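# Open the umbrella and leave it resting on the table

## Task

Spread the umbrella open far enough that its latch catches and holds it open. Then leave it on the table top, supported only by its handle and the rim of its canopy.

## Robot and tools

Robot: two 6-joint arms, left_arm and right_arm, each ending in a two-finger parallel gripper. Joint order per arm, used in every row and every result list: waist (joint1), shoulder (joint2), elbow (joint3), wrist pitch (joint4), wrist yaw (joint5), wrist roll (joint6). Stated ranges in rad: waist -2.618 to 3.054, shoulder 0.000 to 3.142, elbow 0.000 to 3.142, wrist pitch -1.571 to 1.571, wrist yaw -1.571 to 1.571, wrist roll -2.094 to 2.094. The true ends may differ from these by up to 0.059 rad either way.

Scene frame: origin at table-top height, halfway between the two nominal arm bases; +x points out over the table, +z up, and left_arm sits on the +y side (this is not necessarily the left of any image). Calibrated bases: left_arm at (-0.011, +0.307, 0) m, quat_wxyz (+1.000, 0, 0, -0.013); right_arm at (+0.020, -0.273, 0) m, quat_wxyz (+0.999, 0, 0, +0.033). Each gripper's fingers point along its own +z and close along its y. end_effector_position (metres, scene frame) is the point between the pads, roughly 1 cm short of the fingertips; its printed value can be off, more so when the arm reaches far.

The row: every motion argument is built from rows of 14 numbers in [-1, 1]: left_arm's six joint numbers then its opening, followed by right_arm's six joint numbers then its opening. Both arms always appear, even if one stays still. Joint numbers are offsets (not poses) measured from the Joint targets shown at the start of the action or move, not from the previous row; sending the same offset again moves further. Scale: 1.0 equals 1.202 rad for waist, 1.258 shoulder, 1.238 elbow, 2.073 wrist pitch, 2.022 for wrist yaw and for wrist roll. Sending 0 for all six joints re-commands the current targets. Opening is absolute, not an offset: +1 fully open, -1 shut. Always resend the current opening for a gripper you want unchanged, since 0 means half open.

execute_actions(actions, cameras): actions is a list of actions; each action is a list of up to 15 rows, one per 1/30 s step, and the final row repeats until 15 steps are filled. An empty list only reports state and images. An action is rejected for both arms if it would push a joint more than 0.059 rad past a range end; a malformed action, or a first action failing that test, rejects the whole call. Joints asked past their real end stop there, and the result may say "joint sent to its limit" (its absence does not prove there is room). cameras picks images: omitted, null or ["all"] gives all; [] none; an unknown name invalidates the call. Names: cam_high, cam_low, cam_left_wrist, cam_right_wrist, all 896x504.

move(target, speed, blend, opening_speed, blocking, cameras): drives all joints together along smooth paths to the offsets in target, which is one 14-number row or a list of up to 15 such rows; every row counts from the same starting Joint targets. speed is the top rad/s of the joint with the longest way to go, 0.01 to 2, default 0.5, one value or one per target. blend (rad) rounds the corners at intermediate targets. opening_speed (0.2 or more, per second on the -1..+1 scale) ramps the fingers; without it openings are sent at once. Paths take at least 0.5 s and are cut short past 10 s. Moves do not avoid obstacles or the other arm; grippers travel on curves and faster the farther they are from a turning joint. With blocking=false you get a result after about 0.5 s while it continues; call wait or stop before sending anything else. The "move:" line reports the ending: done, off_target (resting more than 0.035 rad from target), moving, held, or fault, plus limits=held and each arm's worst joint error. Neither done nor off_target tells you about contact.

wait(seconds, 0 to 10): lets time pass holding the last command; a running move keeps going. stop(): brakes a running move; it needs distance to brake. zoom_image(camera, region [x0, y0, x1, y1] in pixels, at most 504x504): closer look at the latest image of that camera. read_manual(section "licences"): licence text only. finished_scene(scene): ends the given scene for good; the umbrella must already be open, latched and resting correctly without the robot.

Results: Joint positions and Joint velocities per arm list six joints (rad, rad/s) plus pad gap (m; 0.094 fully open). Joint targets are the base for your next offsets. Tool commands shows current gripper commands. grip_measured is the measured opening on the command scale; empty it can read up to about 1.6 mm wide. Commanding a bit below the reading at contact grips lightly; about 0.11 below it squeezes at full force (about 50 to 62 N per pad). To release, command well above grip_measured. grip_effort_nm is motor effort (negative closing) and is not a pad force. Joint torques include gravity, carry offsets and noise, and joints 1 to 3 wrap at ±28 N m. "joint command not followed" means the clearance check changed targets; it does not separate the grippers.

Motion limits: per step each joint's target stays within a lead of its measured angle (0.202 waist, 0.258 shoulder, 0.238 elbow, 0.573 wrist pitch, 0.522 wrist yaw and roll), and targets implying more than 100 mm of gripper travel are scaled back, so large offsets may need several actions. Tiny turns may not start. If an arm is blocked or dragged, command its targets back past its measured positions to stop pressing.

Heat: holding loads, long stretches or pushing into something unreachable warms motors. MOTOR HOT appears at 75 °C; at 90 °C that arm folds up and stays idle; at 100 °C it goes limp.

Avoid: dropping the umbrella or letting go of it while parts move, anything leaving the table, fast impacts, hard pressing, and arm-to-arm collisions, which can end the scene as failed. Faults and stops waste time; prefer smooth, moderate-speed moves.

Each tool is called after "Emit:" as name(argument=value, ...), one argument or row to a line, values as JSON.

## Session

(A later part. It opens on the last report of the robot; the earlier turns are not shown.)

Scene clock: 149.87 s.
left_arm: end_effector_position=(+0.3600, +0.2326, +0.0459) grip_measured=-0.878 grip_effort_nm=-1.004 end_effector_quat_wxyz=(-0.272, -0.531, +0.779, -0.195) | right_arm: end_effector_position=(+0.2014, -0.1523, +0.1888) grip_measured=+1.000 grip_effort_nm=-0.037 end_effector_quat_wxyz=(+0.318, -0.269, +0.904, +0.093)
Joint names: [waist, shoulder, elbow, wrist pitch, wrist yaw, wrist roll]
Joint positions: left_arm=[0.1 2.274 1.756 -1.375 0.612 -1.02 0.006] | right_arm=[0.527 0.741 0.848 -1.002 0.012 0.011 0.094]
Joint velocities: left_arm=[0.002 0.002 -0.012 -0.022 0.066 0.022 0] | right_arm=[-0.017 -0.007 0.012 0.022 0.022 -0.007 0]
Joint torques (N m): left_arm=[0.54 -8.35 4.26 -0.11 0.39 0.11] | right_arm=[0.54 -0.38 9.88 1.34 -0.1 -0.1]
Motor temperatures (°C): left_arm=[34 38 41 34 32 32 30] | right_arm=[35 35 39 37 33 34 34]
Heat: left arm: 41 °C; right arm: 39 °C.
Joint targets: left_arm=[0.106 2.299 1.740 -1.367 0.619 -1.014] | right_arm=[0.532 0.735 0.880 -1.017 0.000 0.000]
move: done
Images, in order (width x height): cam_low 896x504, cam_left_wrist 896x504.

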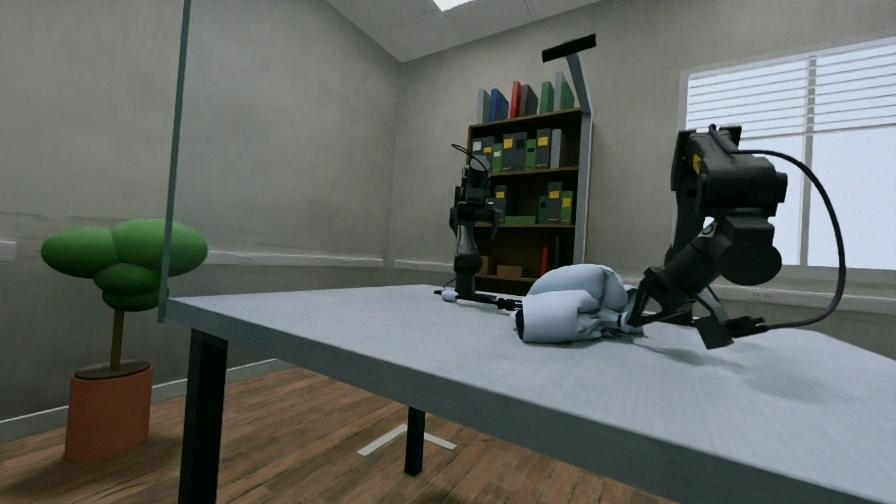

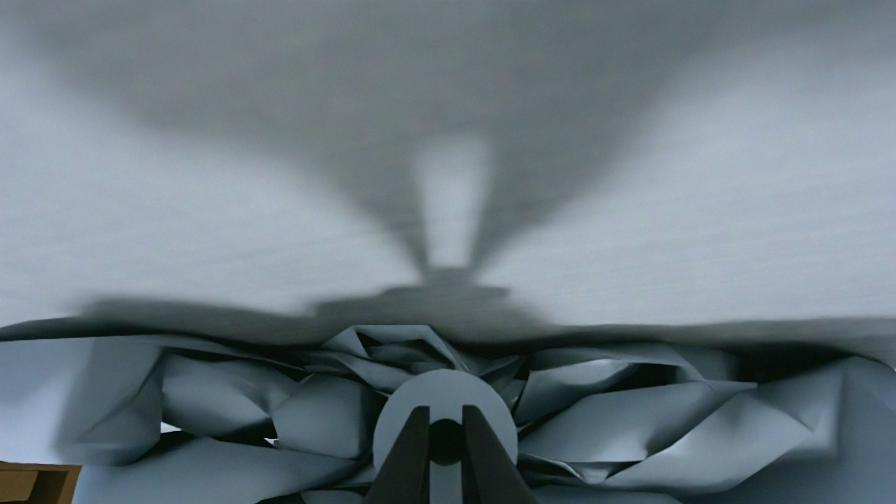

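Emit:
move(
  target=[
    [0.0030, -0.2581, 0.0209, -0.0102, -0.0355, 0.0310, -0.93, 0, 0, 0, 0, 0, 0, 1.0],
    [0.0352, -0.3688, 0.1874, -0.0508, -0.0521, 0.1226, -0.93, 0, 0, 0, 0, 0, 0, 1.0],
  ],
  speed=0.25,
  blend=0.05,
)

Scene clock: 194.87 s.
left_arm: end_effector_position=(+0.3742, +0.2646, +0.2327) grip_measured=-0.879 grip_effort_nm=-1.038 end_effector_quat_wxyz=(+0.010, -0.394, +0.879, -0.269) | right_arm: end_effector_position=(+0.2014, -0.1523, +0.1888) grip_measured=+1.000 grip_effort_nm=-0.042 end_effector_quat_wxyz=(+0.318, -0.269, +0.904, +0.093)
Joint names: [waist, shoulder, elbow, wrist pitch, wrist yaw, wrist roll]
Joint positions: left_arm=[0.141 1.857 1.948 -1.461 0.51 -0.78 0.006] | right_arm=[0.527 0.741 0.848 -1.002 0.012 0.011 0.094]
Joint velocities: left_arm=[-0.002 0.007 -0.002 -0.066 0.007 0.007 0] | right_arm=[0.017 -0.012 0.007 -0.037 -0.022 -0.095 0]
Joint torques (N m): left_arm=[0.69 -9.46 8.32 0.79 0.32 0.18] | right_arm=[0.55 -0.34 9.87 1.33 -0.11 -0.1]
Motor temperatures (°C): left_arm=[34 38 41 34 32 32 32] | right_arm=[35 34 40 38 33 34 34]
Heat: left arm: 41 °C; right arm: 40 °C.
Joint targets: left_arm=[0.148 1.835 1.972 -1.472 0.514 -0.767] | right_arm=[0.532 0.735 0.880 -1.017 0.000 0.000]
move: done

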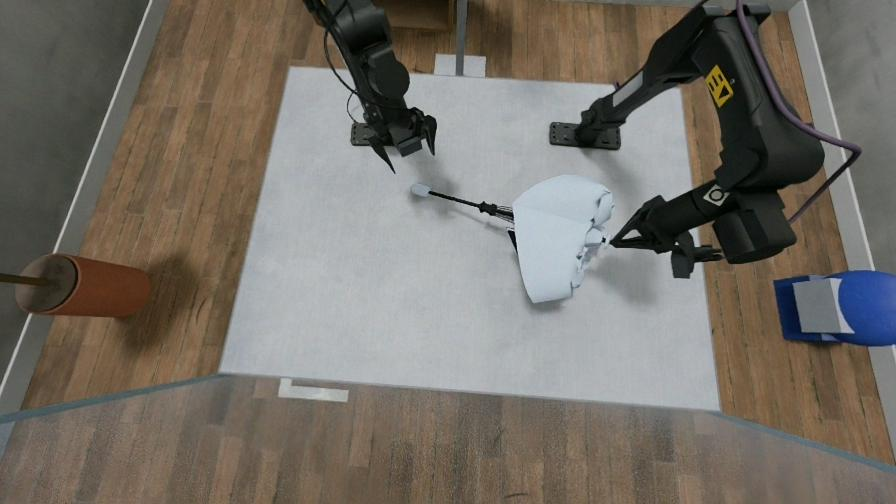

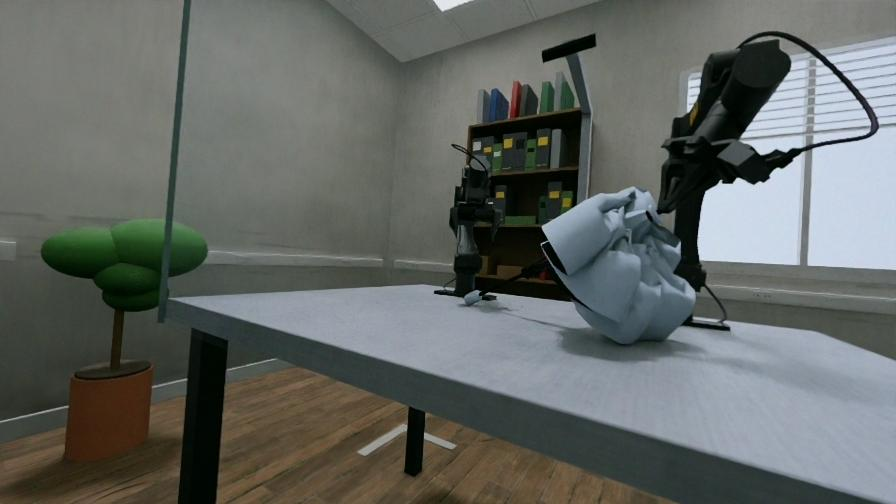

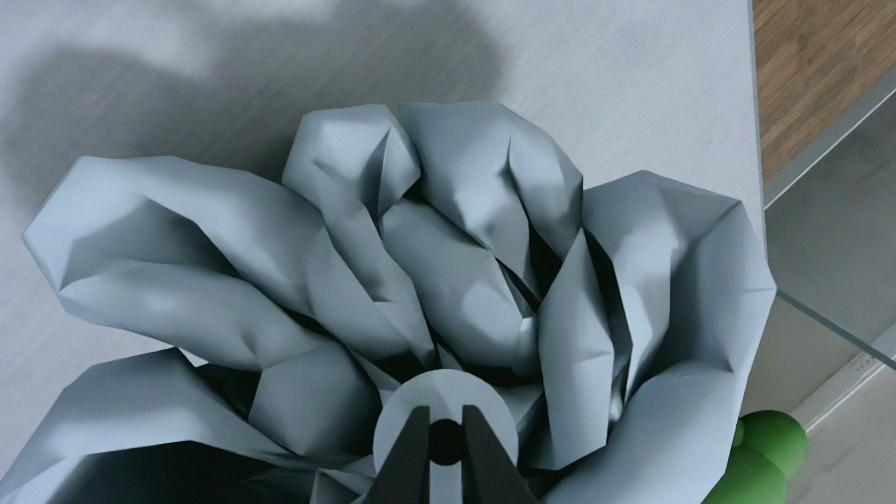

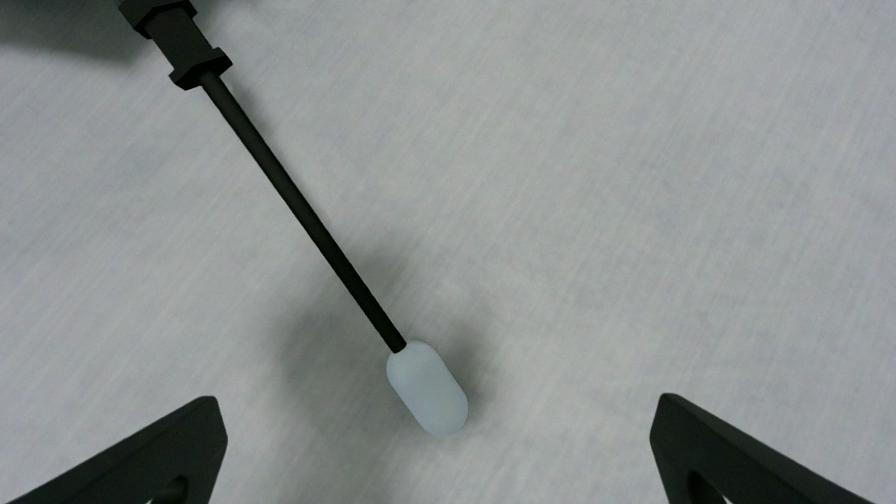

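Emit:
execute_actions(
  actions=[],
)

Scene clock: 215.67 s.
left_arm: end_effector_position=(+0.3742, +0.2646, +0.2327) grip_measured=-0.879 grip_effort_nm=-1.033 end_effector_quat_wxyz=(+0.010, -0.394, +0.879, -0.269) | right_arm: end_effector_position=(+0.2014, -0.1523, +0.1888) grip_measured=+1.000 grip_effort_nm=-0.027 end_effector_quat_wxyz=(+0.318, -0.269, +0.904, +0.093)
Joint names: [waist, shoulder, elbow, wrist pitch, wrist yaw, wrist roll]
Joint positions: left_arm=[0.141 1.857 1.948 -1.461 0.51 -0.78 0.006] | right_arm=[0.527 0.741 0.848 -1.002 0.012 0.011 0.094]
Joint velocities: left_arm=[-0.007 0.012 -0.002 -0.037 0.051 0.007 0.001] | right_arm=[-0.002 0.007 -0.007 -0.037 0.037 0.007 0]
Joint torques (N m): left_arm=[0.69 -9.43 8.29 0.79 0.32 0.19] | right_arm=[0.53 -0.42 9.88 1.32 -0.11 -0.09]
Motor temperatures (°C): left_arm=[34 39 42 34 32 32 32] | right_arm=[35 34 40 38 33 34 34]
Heat: left arm: 42 °C; right arm: 40 °C.
Joint targets: left_arm=[0.148 1.835 1.972 -1.472 0.514 -0.766] | right_arm=[0.532 0.735 0.880 -1.017 0.000 0.000]
Tool commands: left_gripper/opening=-0.93 right_gripper/opening=+1.0

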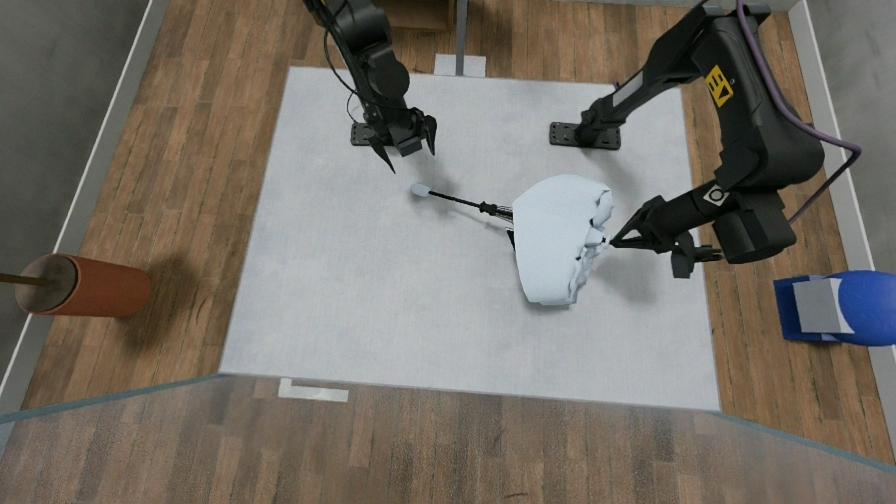

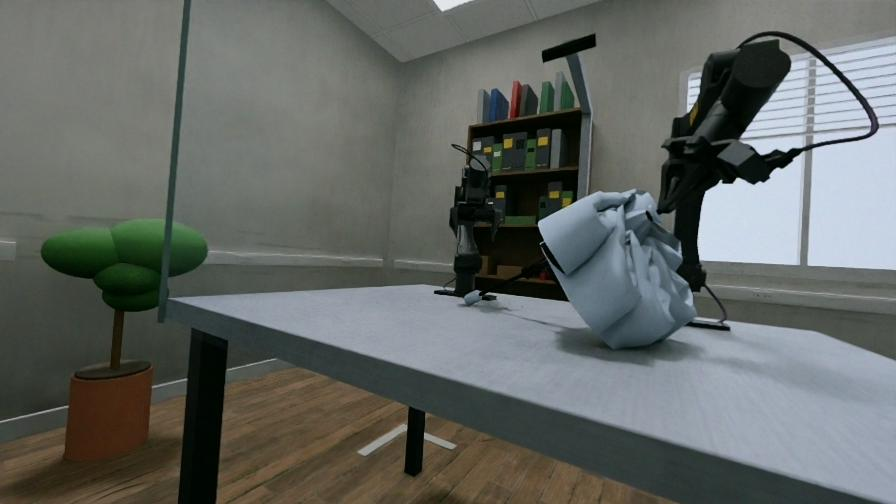

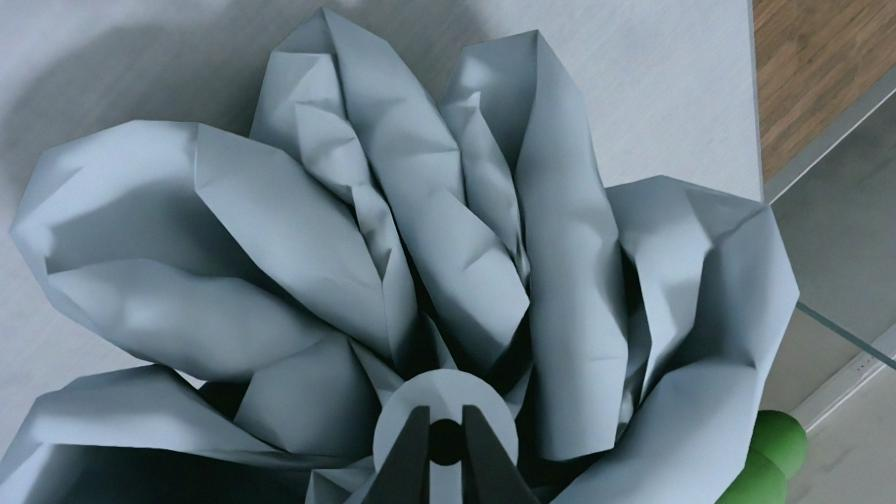

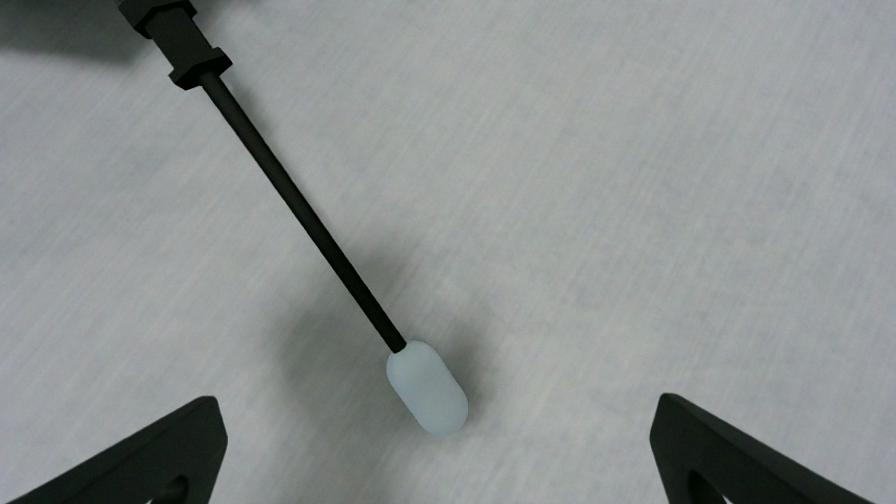

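Emit:
zoom_image(
  camera="cam_high",
  region=[380, 120, 680, 330],
)

Emit:
zoom_image(
  camera="cam_low",
  region=[430, 140, 760, 370],
)

Scaled by 1.680 from the camera's 896x504 image, which has a finer 1280x720 frame.

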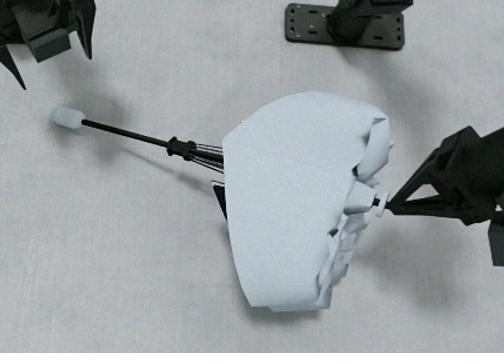

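Scaled by 1.527 from the camera's 896x504 image, which has a finer 1280x720 frame.

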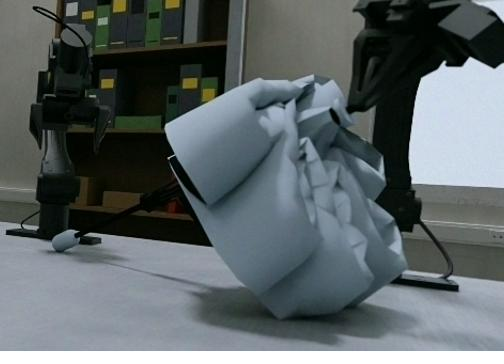

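Emit:
move(
  target=[-0.0374, -0.0119, 0.0832, -0.0338, 0, 0, -0.93, 0, 0, 0, 0, 0, 0, 1.0],
  speed=0.12,
)

Scene clock: 237.97 s.
left_arm: end_effector_position=(+0.3695, +0.2540, +0.2594) grip_measured=-0.879 grip_effort_nm=-1.038 end_effector_quat_wxyz=(+0.026, -0.374, +0.887, -0.271) | right_arm: end_effector_position=(+0.2014, -0.1523, +0.1888) grip_measured=+1.000 grip_effort_nm=-0.032 end_effector_quat_wxyz=(+0.318, -0.269, +0.904, +0.093)
Joint names: [waist, shoulder, elbow, wrist pitch, wrist yaw, wrist roll]
Joint positions: left_arm=[0.111 1.849 2.047 -1.528 0.501 -0.774 0.006] | right_arm=[0.527 0.741 0.848 -1.002 0.012 0.011 0.094]
Joint velocities: left_arm=[-0.022 0.002 0.002 -0.037 -0.022 -0.037 -0.001] | right_arm=[0.017 0.007 -0.002 -0.066 0.022 0.022 0]
Joint torques (N m): left_arm=[-0.61 -9.69 8.42 0.84 0.4 0.12] | right_arm=[0.61 -0.36 9.88 1.32 -0.11 -0.1]
Motor temperatures (°C): left_arm=[34 39 43 34 32 32 33] | right_arm=[35 34 40 38 33 34 34]
Heat: left arm: 43 °C; right arm: 40 °C.
Joint targets: left_arm=[0.103 1.820 2.075 -1.542 0.514 -0.766] | right_arm=[0.532 0.735 0.880 -1.017 0.001 0.000]
move: done

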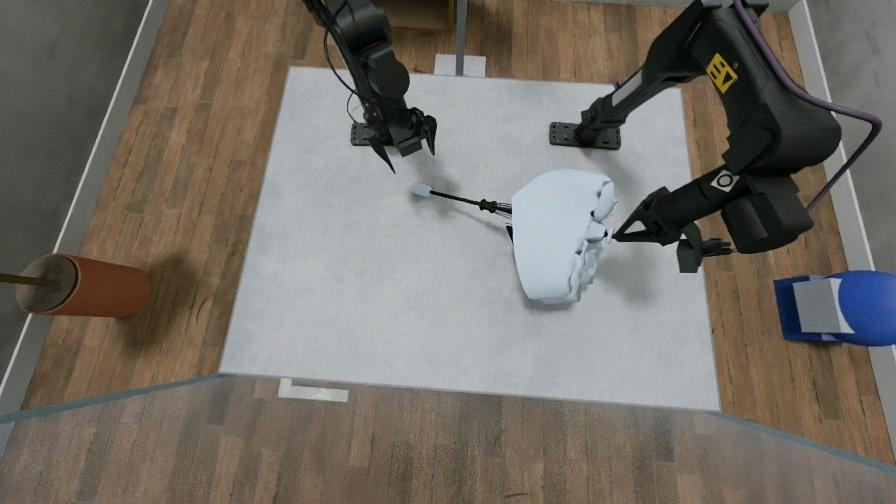

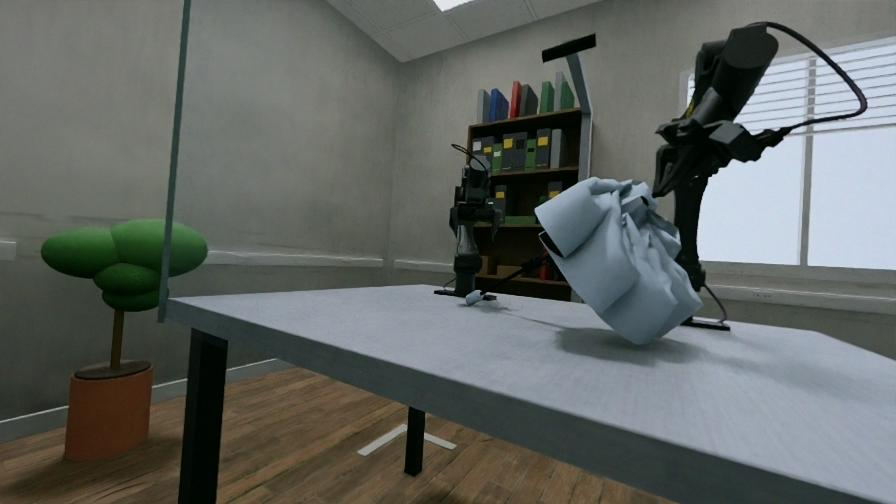

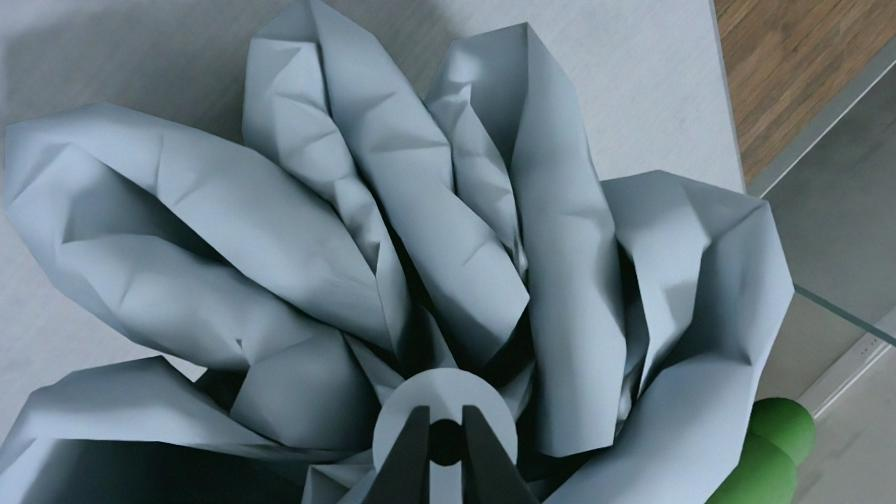

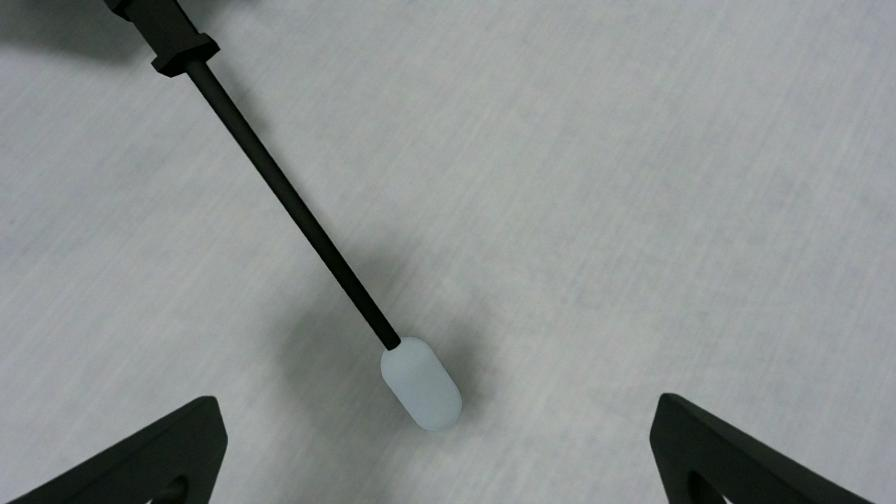

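Emit:
move(
  target=[0, 0, 0, 0, 0, 0, -0.93, -0.1208, 0.3056, -0.5195, 0.7414, -0.3446, -0.1180, 0.3],
  speed=0.6,
)

Scene clock: 255.30 s.
left_arm: end_effector_position=(+0.3695, +0.2540, +0.2594) grip_measured=-0.879 grip_effort_nm=-1.038 end_effector_quat_wxyz=(+0.026, -0.374, +0.887, -0.271) | right_arm: end_effector_position=(+0.2435, -0.0365, +0.1371) grip_measured=+0.302 grip_effort_nm=-0.149 end_effector_quat_wxyz=(+0.504, -0.440, +0.664, +0.334)
Joint names: [waist, shoulder, elbow, wrist pitch, wrist yaw, wrist roll]
Joint positions: left_arm=[0.111 1.849 2.047 -1.528 0.501 -0.774 0.006] | right_arm=[0.393 1.113 0.255 0.505 -0.679 -0.227 0.061]
Joint velocities: left_arm=[-0.012 0.002 0.002 -0.037 -0.066 0.007 0] | right_arm=[0.007 0.012 -0.017 0.022 -0.022 -0.051 0.001]
Joint torques (N m): left_arm=[-0.59 -9.76 8.42 0.84 0.39 0.13] | right_arm=[-0.59 -1.7 5.26 1.94 -0.33 -0.09]
Motor temperatures (°C): left_arm=[34 39 42 34 32 32 33] | right_arm=[35 34 39 39 33 34 34]
Heat: left arm: 42 °C; right arm: 39 °C.
Joint targets: left_arm=[0.103 1.820 2.075 -1.542 0.514 -0.766] | right_arm=[0.387 1.119 0.237 0.520 -0.696 -0.238]
move: done

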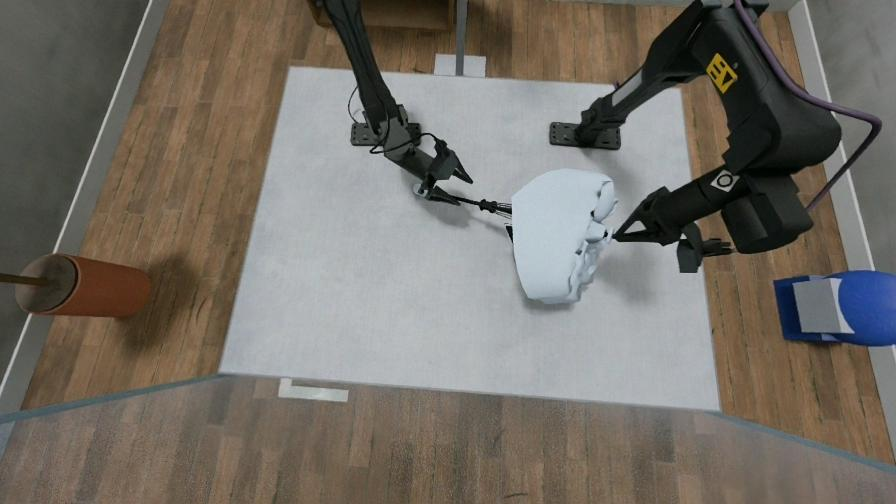

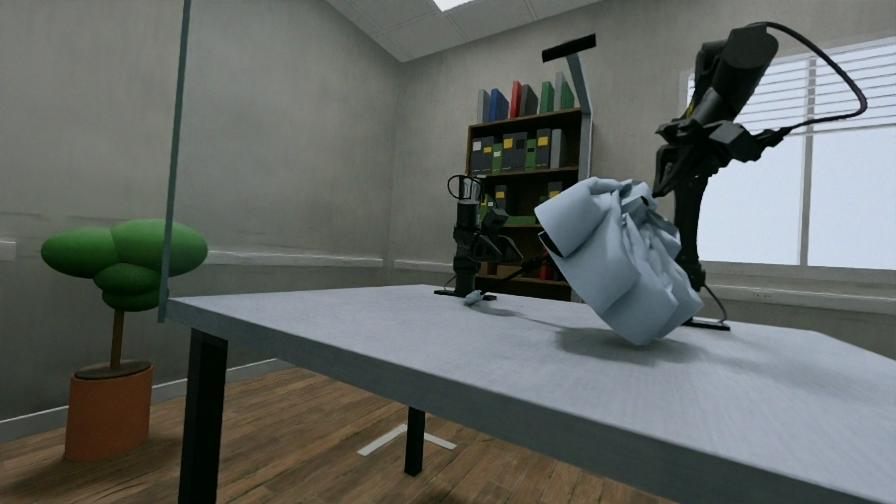

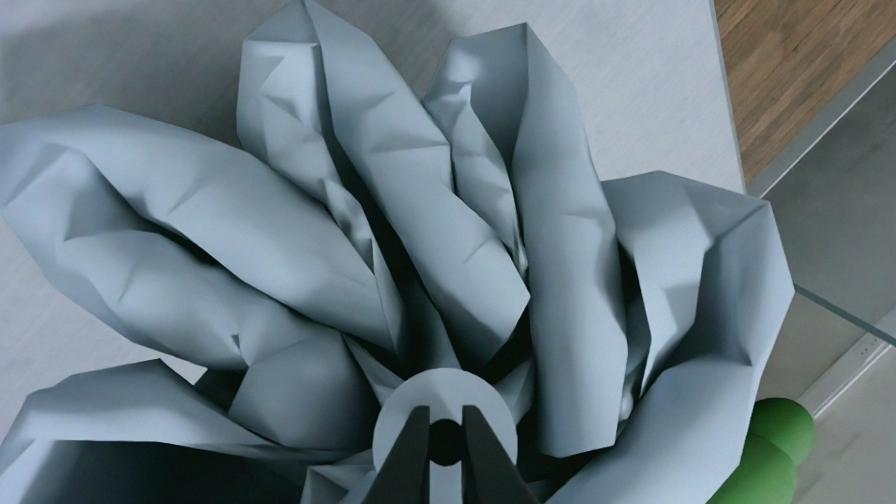

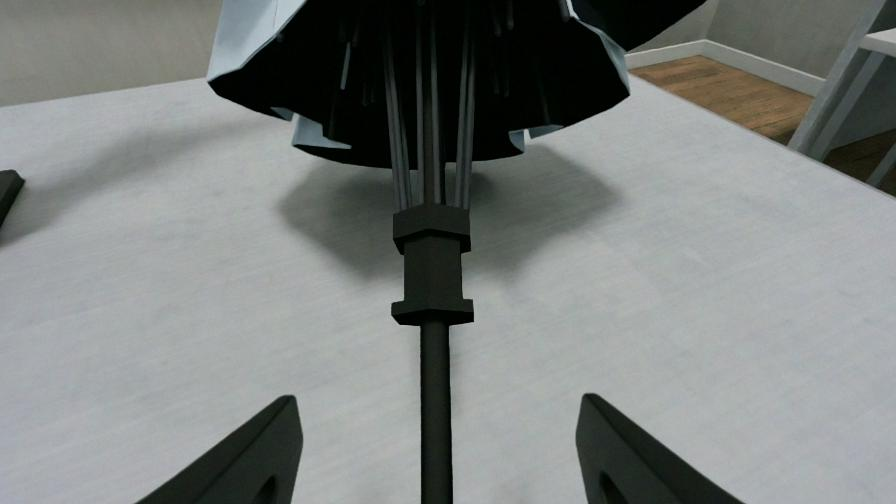

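Emit:
move(
  target=[0, 0, 0, 0, 0, 0, -0.93, 0.0765, 0.1828, 0.0509, 0.1076, 0.0396, 0.0203, 0.1],
  speed=0.3,
  cameras=["cam_right_wrist", "cam_high"],
)

Scene clock: 276.87 s.
left_arm: end_effector_position=(+0.3695, +0.2540, +0.2594) grip_measured=-0.879 grip_effort_nm=-1.038 end_effector_quat_wxyz=(+0.026, -0.374, +0.887, -0.271) | right_arm: end_effector_position=(+0.2510, -0.0119, +0.1178) grip_measured=+0.102 grip_effort_nm=-0.149 end_effector_quat_wxyz=(+0.500, -0.449, +0.659, +0.338)
Joint names: [waist, shoulder, elbow, wrist pitch, wrist yaw, wrist roll]
Joint positions: left_arm=[0.111 1.849 2.047 -1.528 0.501 -0.774 0.006] | right_arm=[0.474 1.339 0.27 0.728 -0.625 -0.208 0.052]
Joint velocities: left_arm=[0.007 0.007 0.007 0.007 -0.007 -0.037 0] | right_arm=[0.007 -0.017 -0.002 -0.022 -0.007 -0.051 0]
Joint torques (N m): left_arm=[-0.61 -9.74 8.43 0.84 0.39 0.13] | right_arm=[0.55 -2.48 8.72 1.95 -0.02 0.12]
Motor temperatures (°C): left_arm=[34 39 41 34 32 32 33] | right_arm=[35 34 38 40 33 34 34]
Heat: left arm: 41 °C; right arm: 40 °C.
Joint targets: left_arm=[0.103 1.820 2.075 -1.542 0.514 -0.766] | right_arm=[0.479 1.349 0.300 0.743 -0.616 -0.197]
move: done
Images, in order (width x height): cam_high 896x504, cam_right_wrist 896x504.

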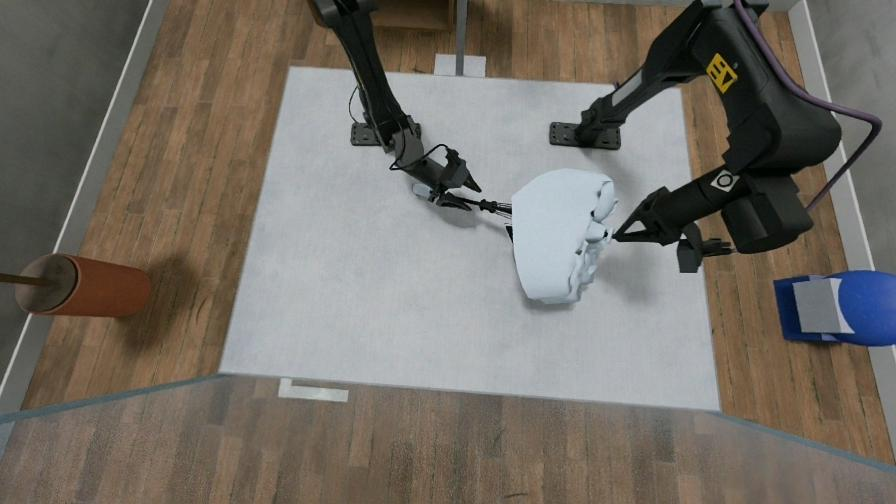

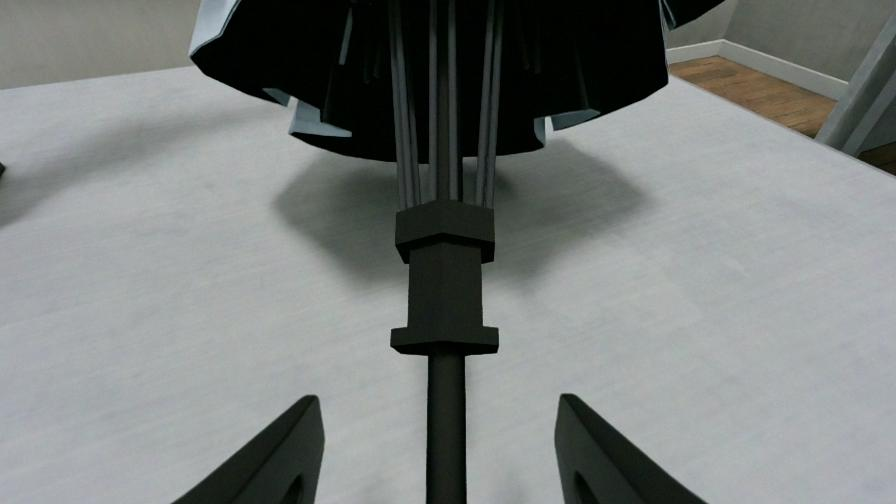

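Emit:
zoom_image(
  camera="cam_right_wrist",
  region=[330, 180, 560, 504],
)

Scaled by 1.556 from the camera's 896x504 image, which has a finer 1280x720 frame.

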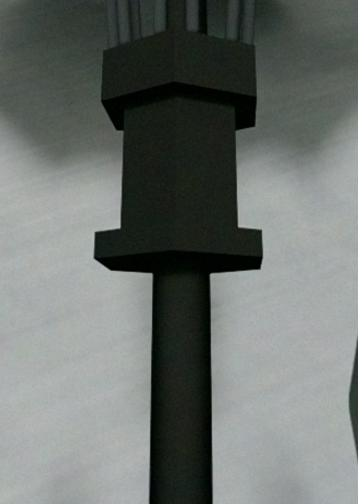

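Emit:
move(
  target=[0, 0, 0, 0, 0, 0, -0.93, 0.0210, 0.0766, 0.0100, 0.0424, 0.0109, 0.0058, -0.3],
  speed=0.2,
  opening_speed=0.6,
  cameras=["cam_right_wrist"],
)

Scene clock: 292.40 s.
left_arm: end_effector_position=(+0.3695, +0.2540, +0.2594) grip_measured=-0.879 grip_effort_nm=-1.033 end_effector_quat_wxyz=(+0.026, -0.374, +0.887, -0.271) | right_arm: end_effector_position=(+0.2557, -0.0027, +0.1095) grip_measured=-0.298 grip_effort_nm=-0.154 end_effector_quat_wxyz=(+0.499, -0.449, +0.659, +0.339)
Joint names: [waist, shoulder, elbow, wrist pitch, wrist yaw, wrist roll]
Joint positions: left_arm=[0.111 1.849 2.047 -1.528 0.501 -0.774 0.006] | right_arm=[0.499 1.434 0.283 0.816 -0.603 -0.196 0.033]
Joint velocities: left_arm=[0.002 0.017 0.007 0.007 -0.095 -0.007 0] | right_arm=[-0.007 -0.022 -0.007 0.022 -0.051 -0.037 0]
Joint torques (N m): left_arm=[-0.62 -9.77 8.4 0.84 0.4 0.13] | right_arm=[0.54 -2.88 8.38 1.99 -0.03 0.12]
Motor temperatures (°C): left_arm=[34 39 41 34 32 32 33] | right_arm=[35 34 39 41 33 34 34]
Heat: left arm: 41 °C; right arm: 41 °C.
Joint targets: left_arm=[0.103 1.820 2.075 -1.542 0.514 -0.766] | right_arm=[0.505 1.446 0.312 0.831 -0.594 -0.186]
move: done
Images, in order (width x height): cam_right_wrist 896x504.

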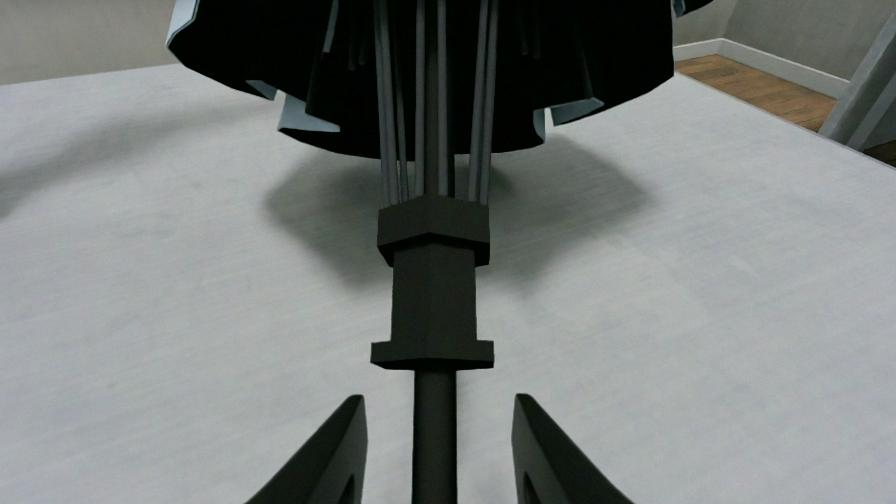

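Emit:
move(
  target=[0, 0, 0, 0, 0, 0, -0.93, 0, 0, 0, 0, 0, 0, -0.68],
  opening_speed=0.6,
  cameras=["cam_right_wrist"],
)

Scene clock: 310.67 s.
left_arm: end_effector_position=(+0.3695, +0.2540, +0.2594) grip_measured=-0.879 grip_effort_nm=-1.033 end_effector_quat_wxyz=(+0.026, -0.374, +0.887, -0.271) | right_arm: end_effector_position=(+0.2558, -0.0027, +0.1096) grip_measured=-0.678 grip_effort_nm=-0.159 end_effector_quat_wxyz=(+0.500, -0.449, +0.658, +0.339)
Joint names: [waist, shoulder, elbow, wrist pitch, wrist yaw, wrist roll]
Joint positions: left_arm=[0.111 1.849 2.047 -1.528 0.501 -0.774 0.006] | right_arm=[0.499 1.434 0.283 0.817 -0.603 -0.196 0.015]
Joint velocities: left_arm=[0.012 -0.007 0.022 0.022 0.037 -0.037 0.001] | right_arm=[0.012 -0.007 -0.007 -0.037 0.051 0.007 0]
Joint torques (N m): left_arm=[-0.62 -9.77 8.43 0.83 0.39 0.13] | right_arm=[0.55 -2.89 8.35 1.96 -0.03 0.11]
Motor temperatures (°C): left_arm=[34 39 41 34 32 32 33] | right_arm=[35 34 38 42 33 34 34]
Heat: left arm: 41 °C; right arm: 42 °C.
Joint targets: left_arm=[0.103 1.820 2.075 -1.542 0.514 -0.766] | right_arm=[0.505 1.446 0.312 0.831 -0.594 -0.185]
move: done
Images, in order (width x height): cam_right_wrist 896x504.

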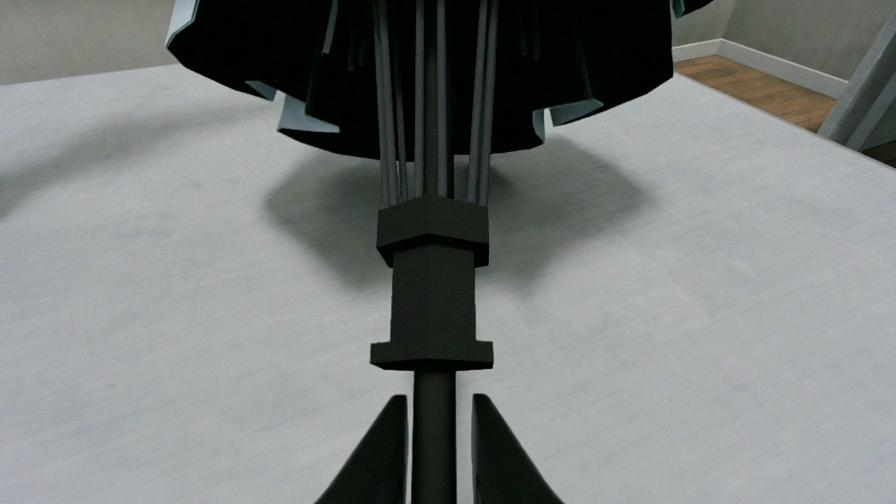

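Emit:
move(
  target=[0, 0, 0, 0, 0, 0, -0.93, 0.0421, 0.0074, 0.0550, -0.0377, 0.0241, 0.0096, -0.68],
  speed=0.05,
)

Scene clock: 315.30 s.
left_arm: end_effector_position=(+0.3706, +0.2572, +0.2580) grip_measured=-0.879 grip_effort_nm=-1.028 end_effector_quat_wxyz=(+0.032, -0.375, +0.888, -0.263) | right_arm: end_effector_position=(+0.2598, +0.0099, +0.1110) grip_measured=-0.678 grip_effort_nm=-0.144 end_effector_quat_wxyz=(+0.488, -0.447, +0.670, +0.336)
Joint names: [waist, shoulder, elbow, wrist pitch, wrist yaw, wrist roll]
Joint positions: left_arm=[0.111 1.849 2.047 -1.524 0.481 -0.774 0.006] | right_arm=[0.545 1.443 0.34 0.746 -0.55 -0.178 0.015]
Joint velocities: left_arm=[0.002 0.002 -0.012 -0.037 -0.007 -0.037 0] | right_arm=[-0.027 0.002 0.017 -0.007 0.081 -0.037 0]
Joint torques (N m): left_arm=[-0.61 -9.78 8.44 0.81 0.58 0.13] | right_arm=[0.98 -3.18 9.57 1.89 -0.09 0.11]
Motor temperatures (°C): left_arm=[34 39 41 34 32 32 33] | right_arm=[35 34 38 42 33 34 34]
Heat: left arm: 41 °C; right arm: 42 °C.
Joint targets: left_arm=[0.103 1.820 2.075 -1.542 0.514 -0.766] | right_arm=[0.555 1.455 0.380 0.753 -0.545 -0.166]
move: off_target (right_arm); right_arm: the elbow is farthest, 0.040 rad from its target

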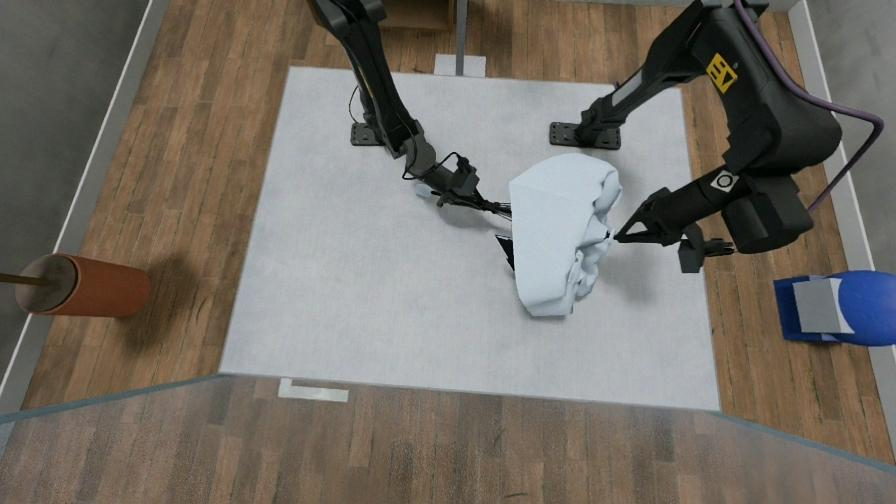

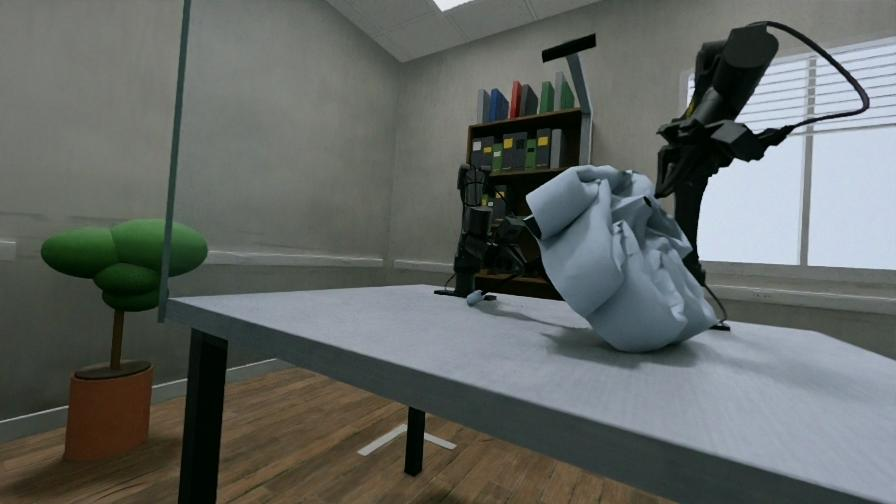

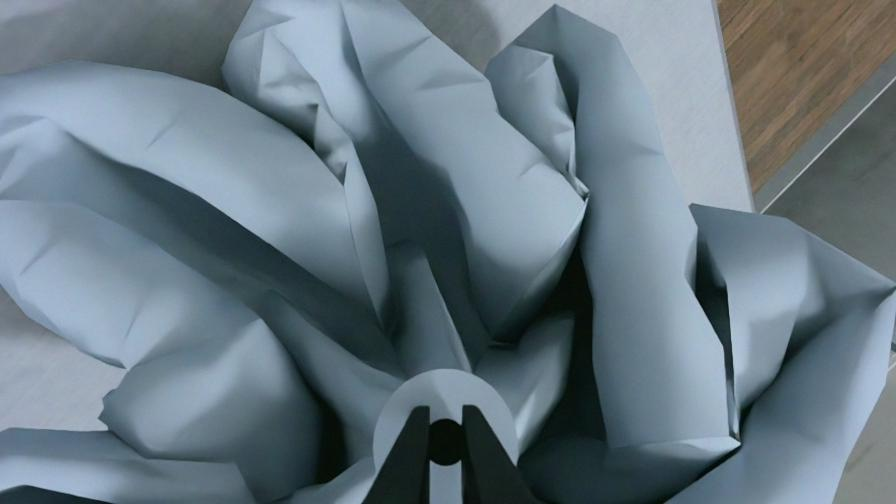

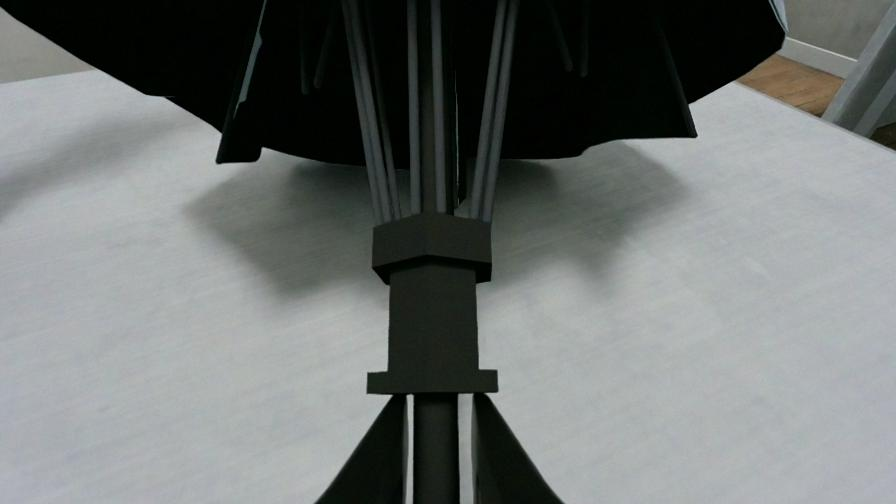

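Emit:
move(
  target=[0, 0, 0, 0, 0, 0, -0.93, 0.0549, 0.0253, 0.0989, -0.0212, 0.0250, 0.0113, -0.68],
  speed=0.06,
)

Scene clock: 326.67 s.
left_arm: end_effector_position=(+0.3797, +0.2673, +0.2619) grip_measured=-0.879 grip_effort_nm=-1.033 end_effector_quat_wxyz=(+0.063, -0.376, +0.889, -0.252) | right_arm: end_effector_position=(+0.2682, +0.0323, +0.1180) grip_measured=-0.678 grip_effort_nm=-0.144 end_effector_quat_wxyz=(+0.476, -0.446, +0.681, +0.333)
Joint names: [waist, shoulder, elbow, wrist pitch, wrist yaw, wrist roll]
Joint positions: left_arm=[0.118 1.845 2.059 -1.489 0.442 -0.774 0.006] | right_arm=[0.606 1.477 0.445 0.655 -0.488 -0.153 0.015]
Joint velocities: left_arm=[0.007 -0.017 0.012 -0.022 -0.007 -0.037 0] | right_arm=[-0.007 0.002 0.002 -0.022 -0.081 0.095 0]
Joint torques (N m): left_arm=[-1.26 -9.46 7.47 0.55 0.95 0.13] | right_arm=[1.54 -3.84 11.45 2.34 -0.19 0.11]
Motor temperatures (°C): left_arm=[34 39 41 34 32 32 33] | right_arm=[35 34 38 43 33 34 34]
Heat: left arm: 41 °C; right arm: 43 °C.
Joint targets: left_arm=[0.103 1.820 2.075 -1.543 0.514 -0.767] | right_arm=[0.621 1.487 0.503 0.709 -0.495 -0.143]
move: off_target (left_arm, right_arm); left_arm: the wrist yaw is farthest, 0.072 rad from its target; right_arm: the elbow is farthest, 0.058 rad from its target

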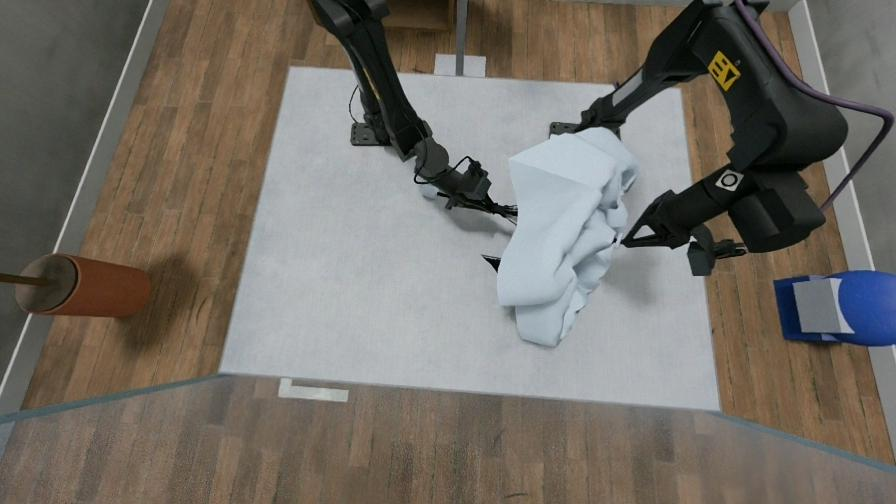

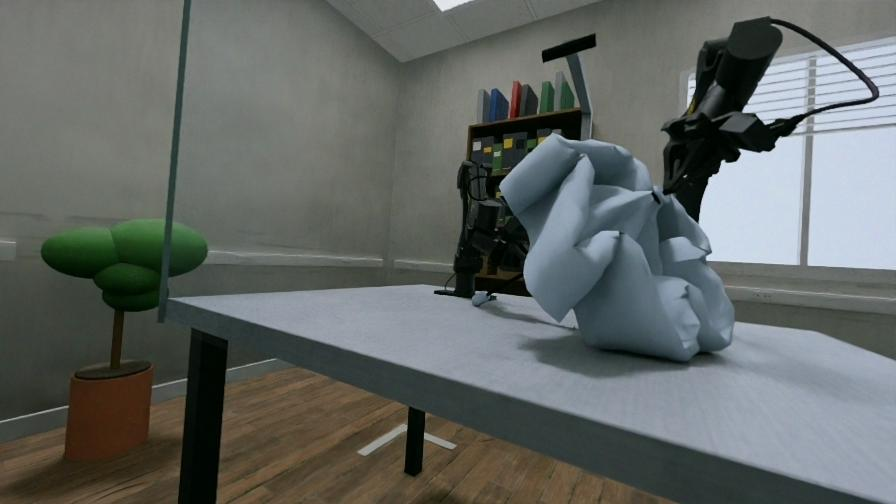

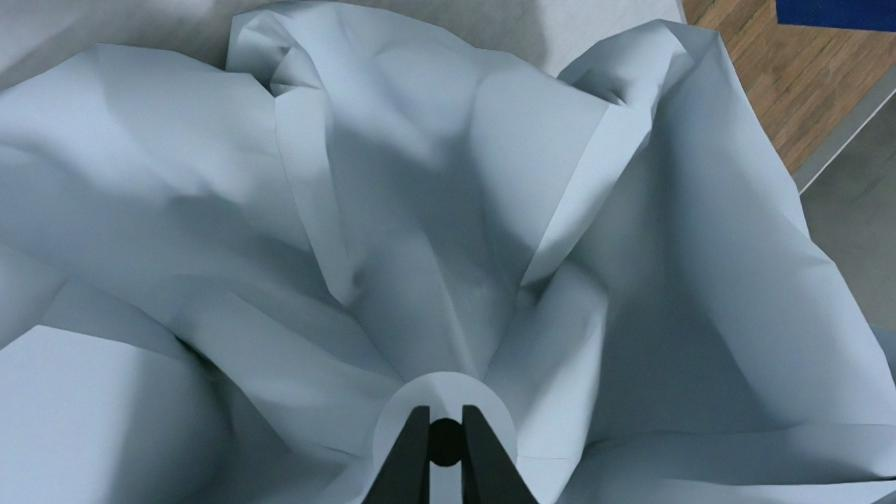

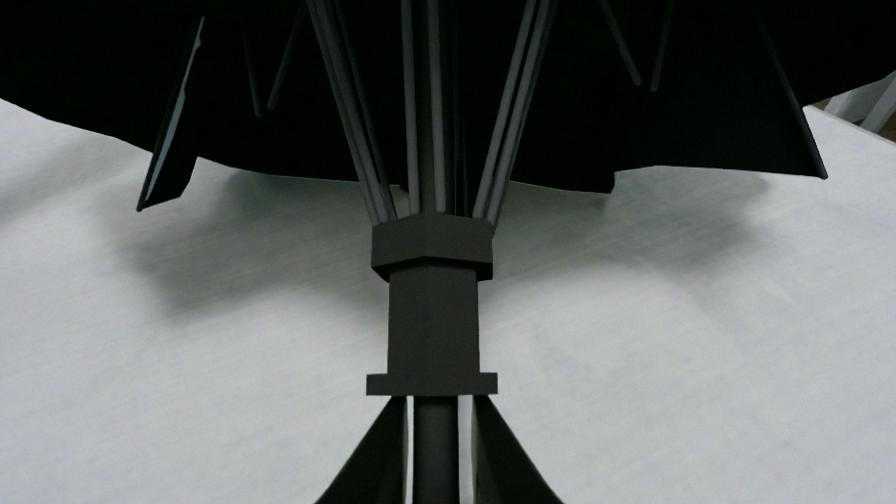

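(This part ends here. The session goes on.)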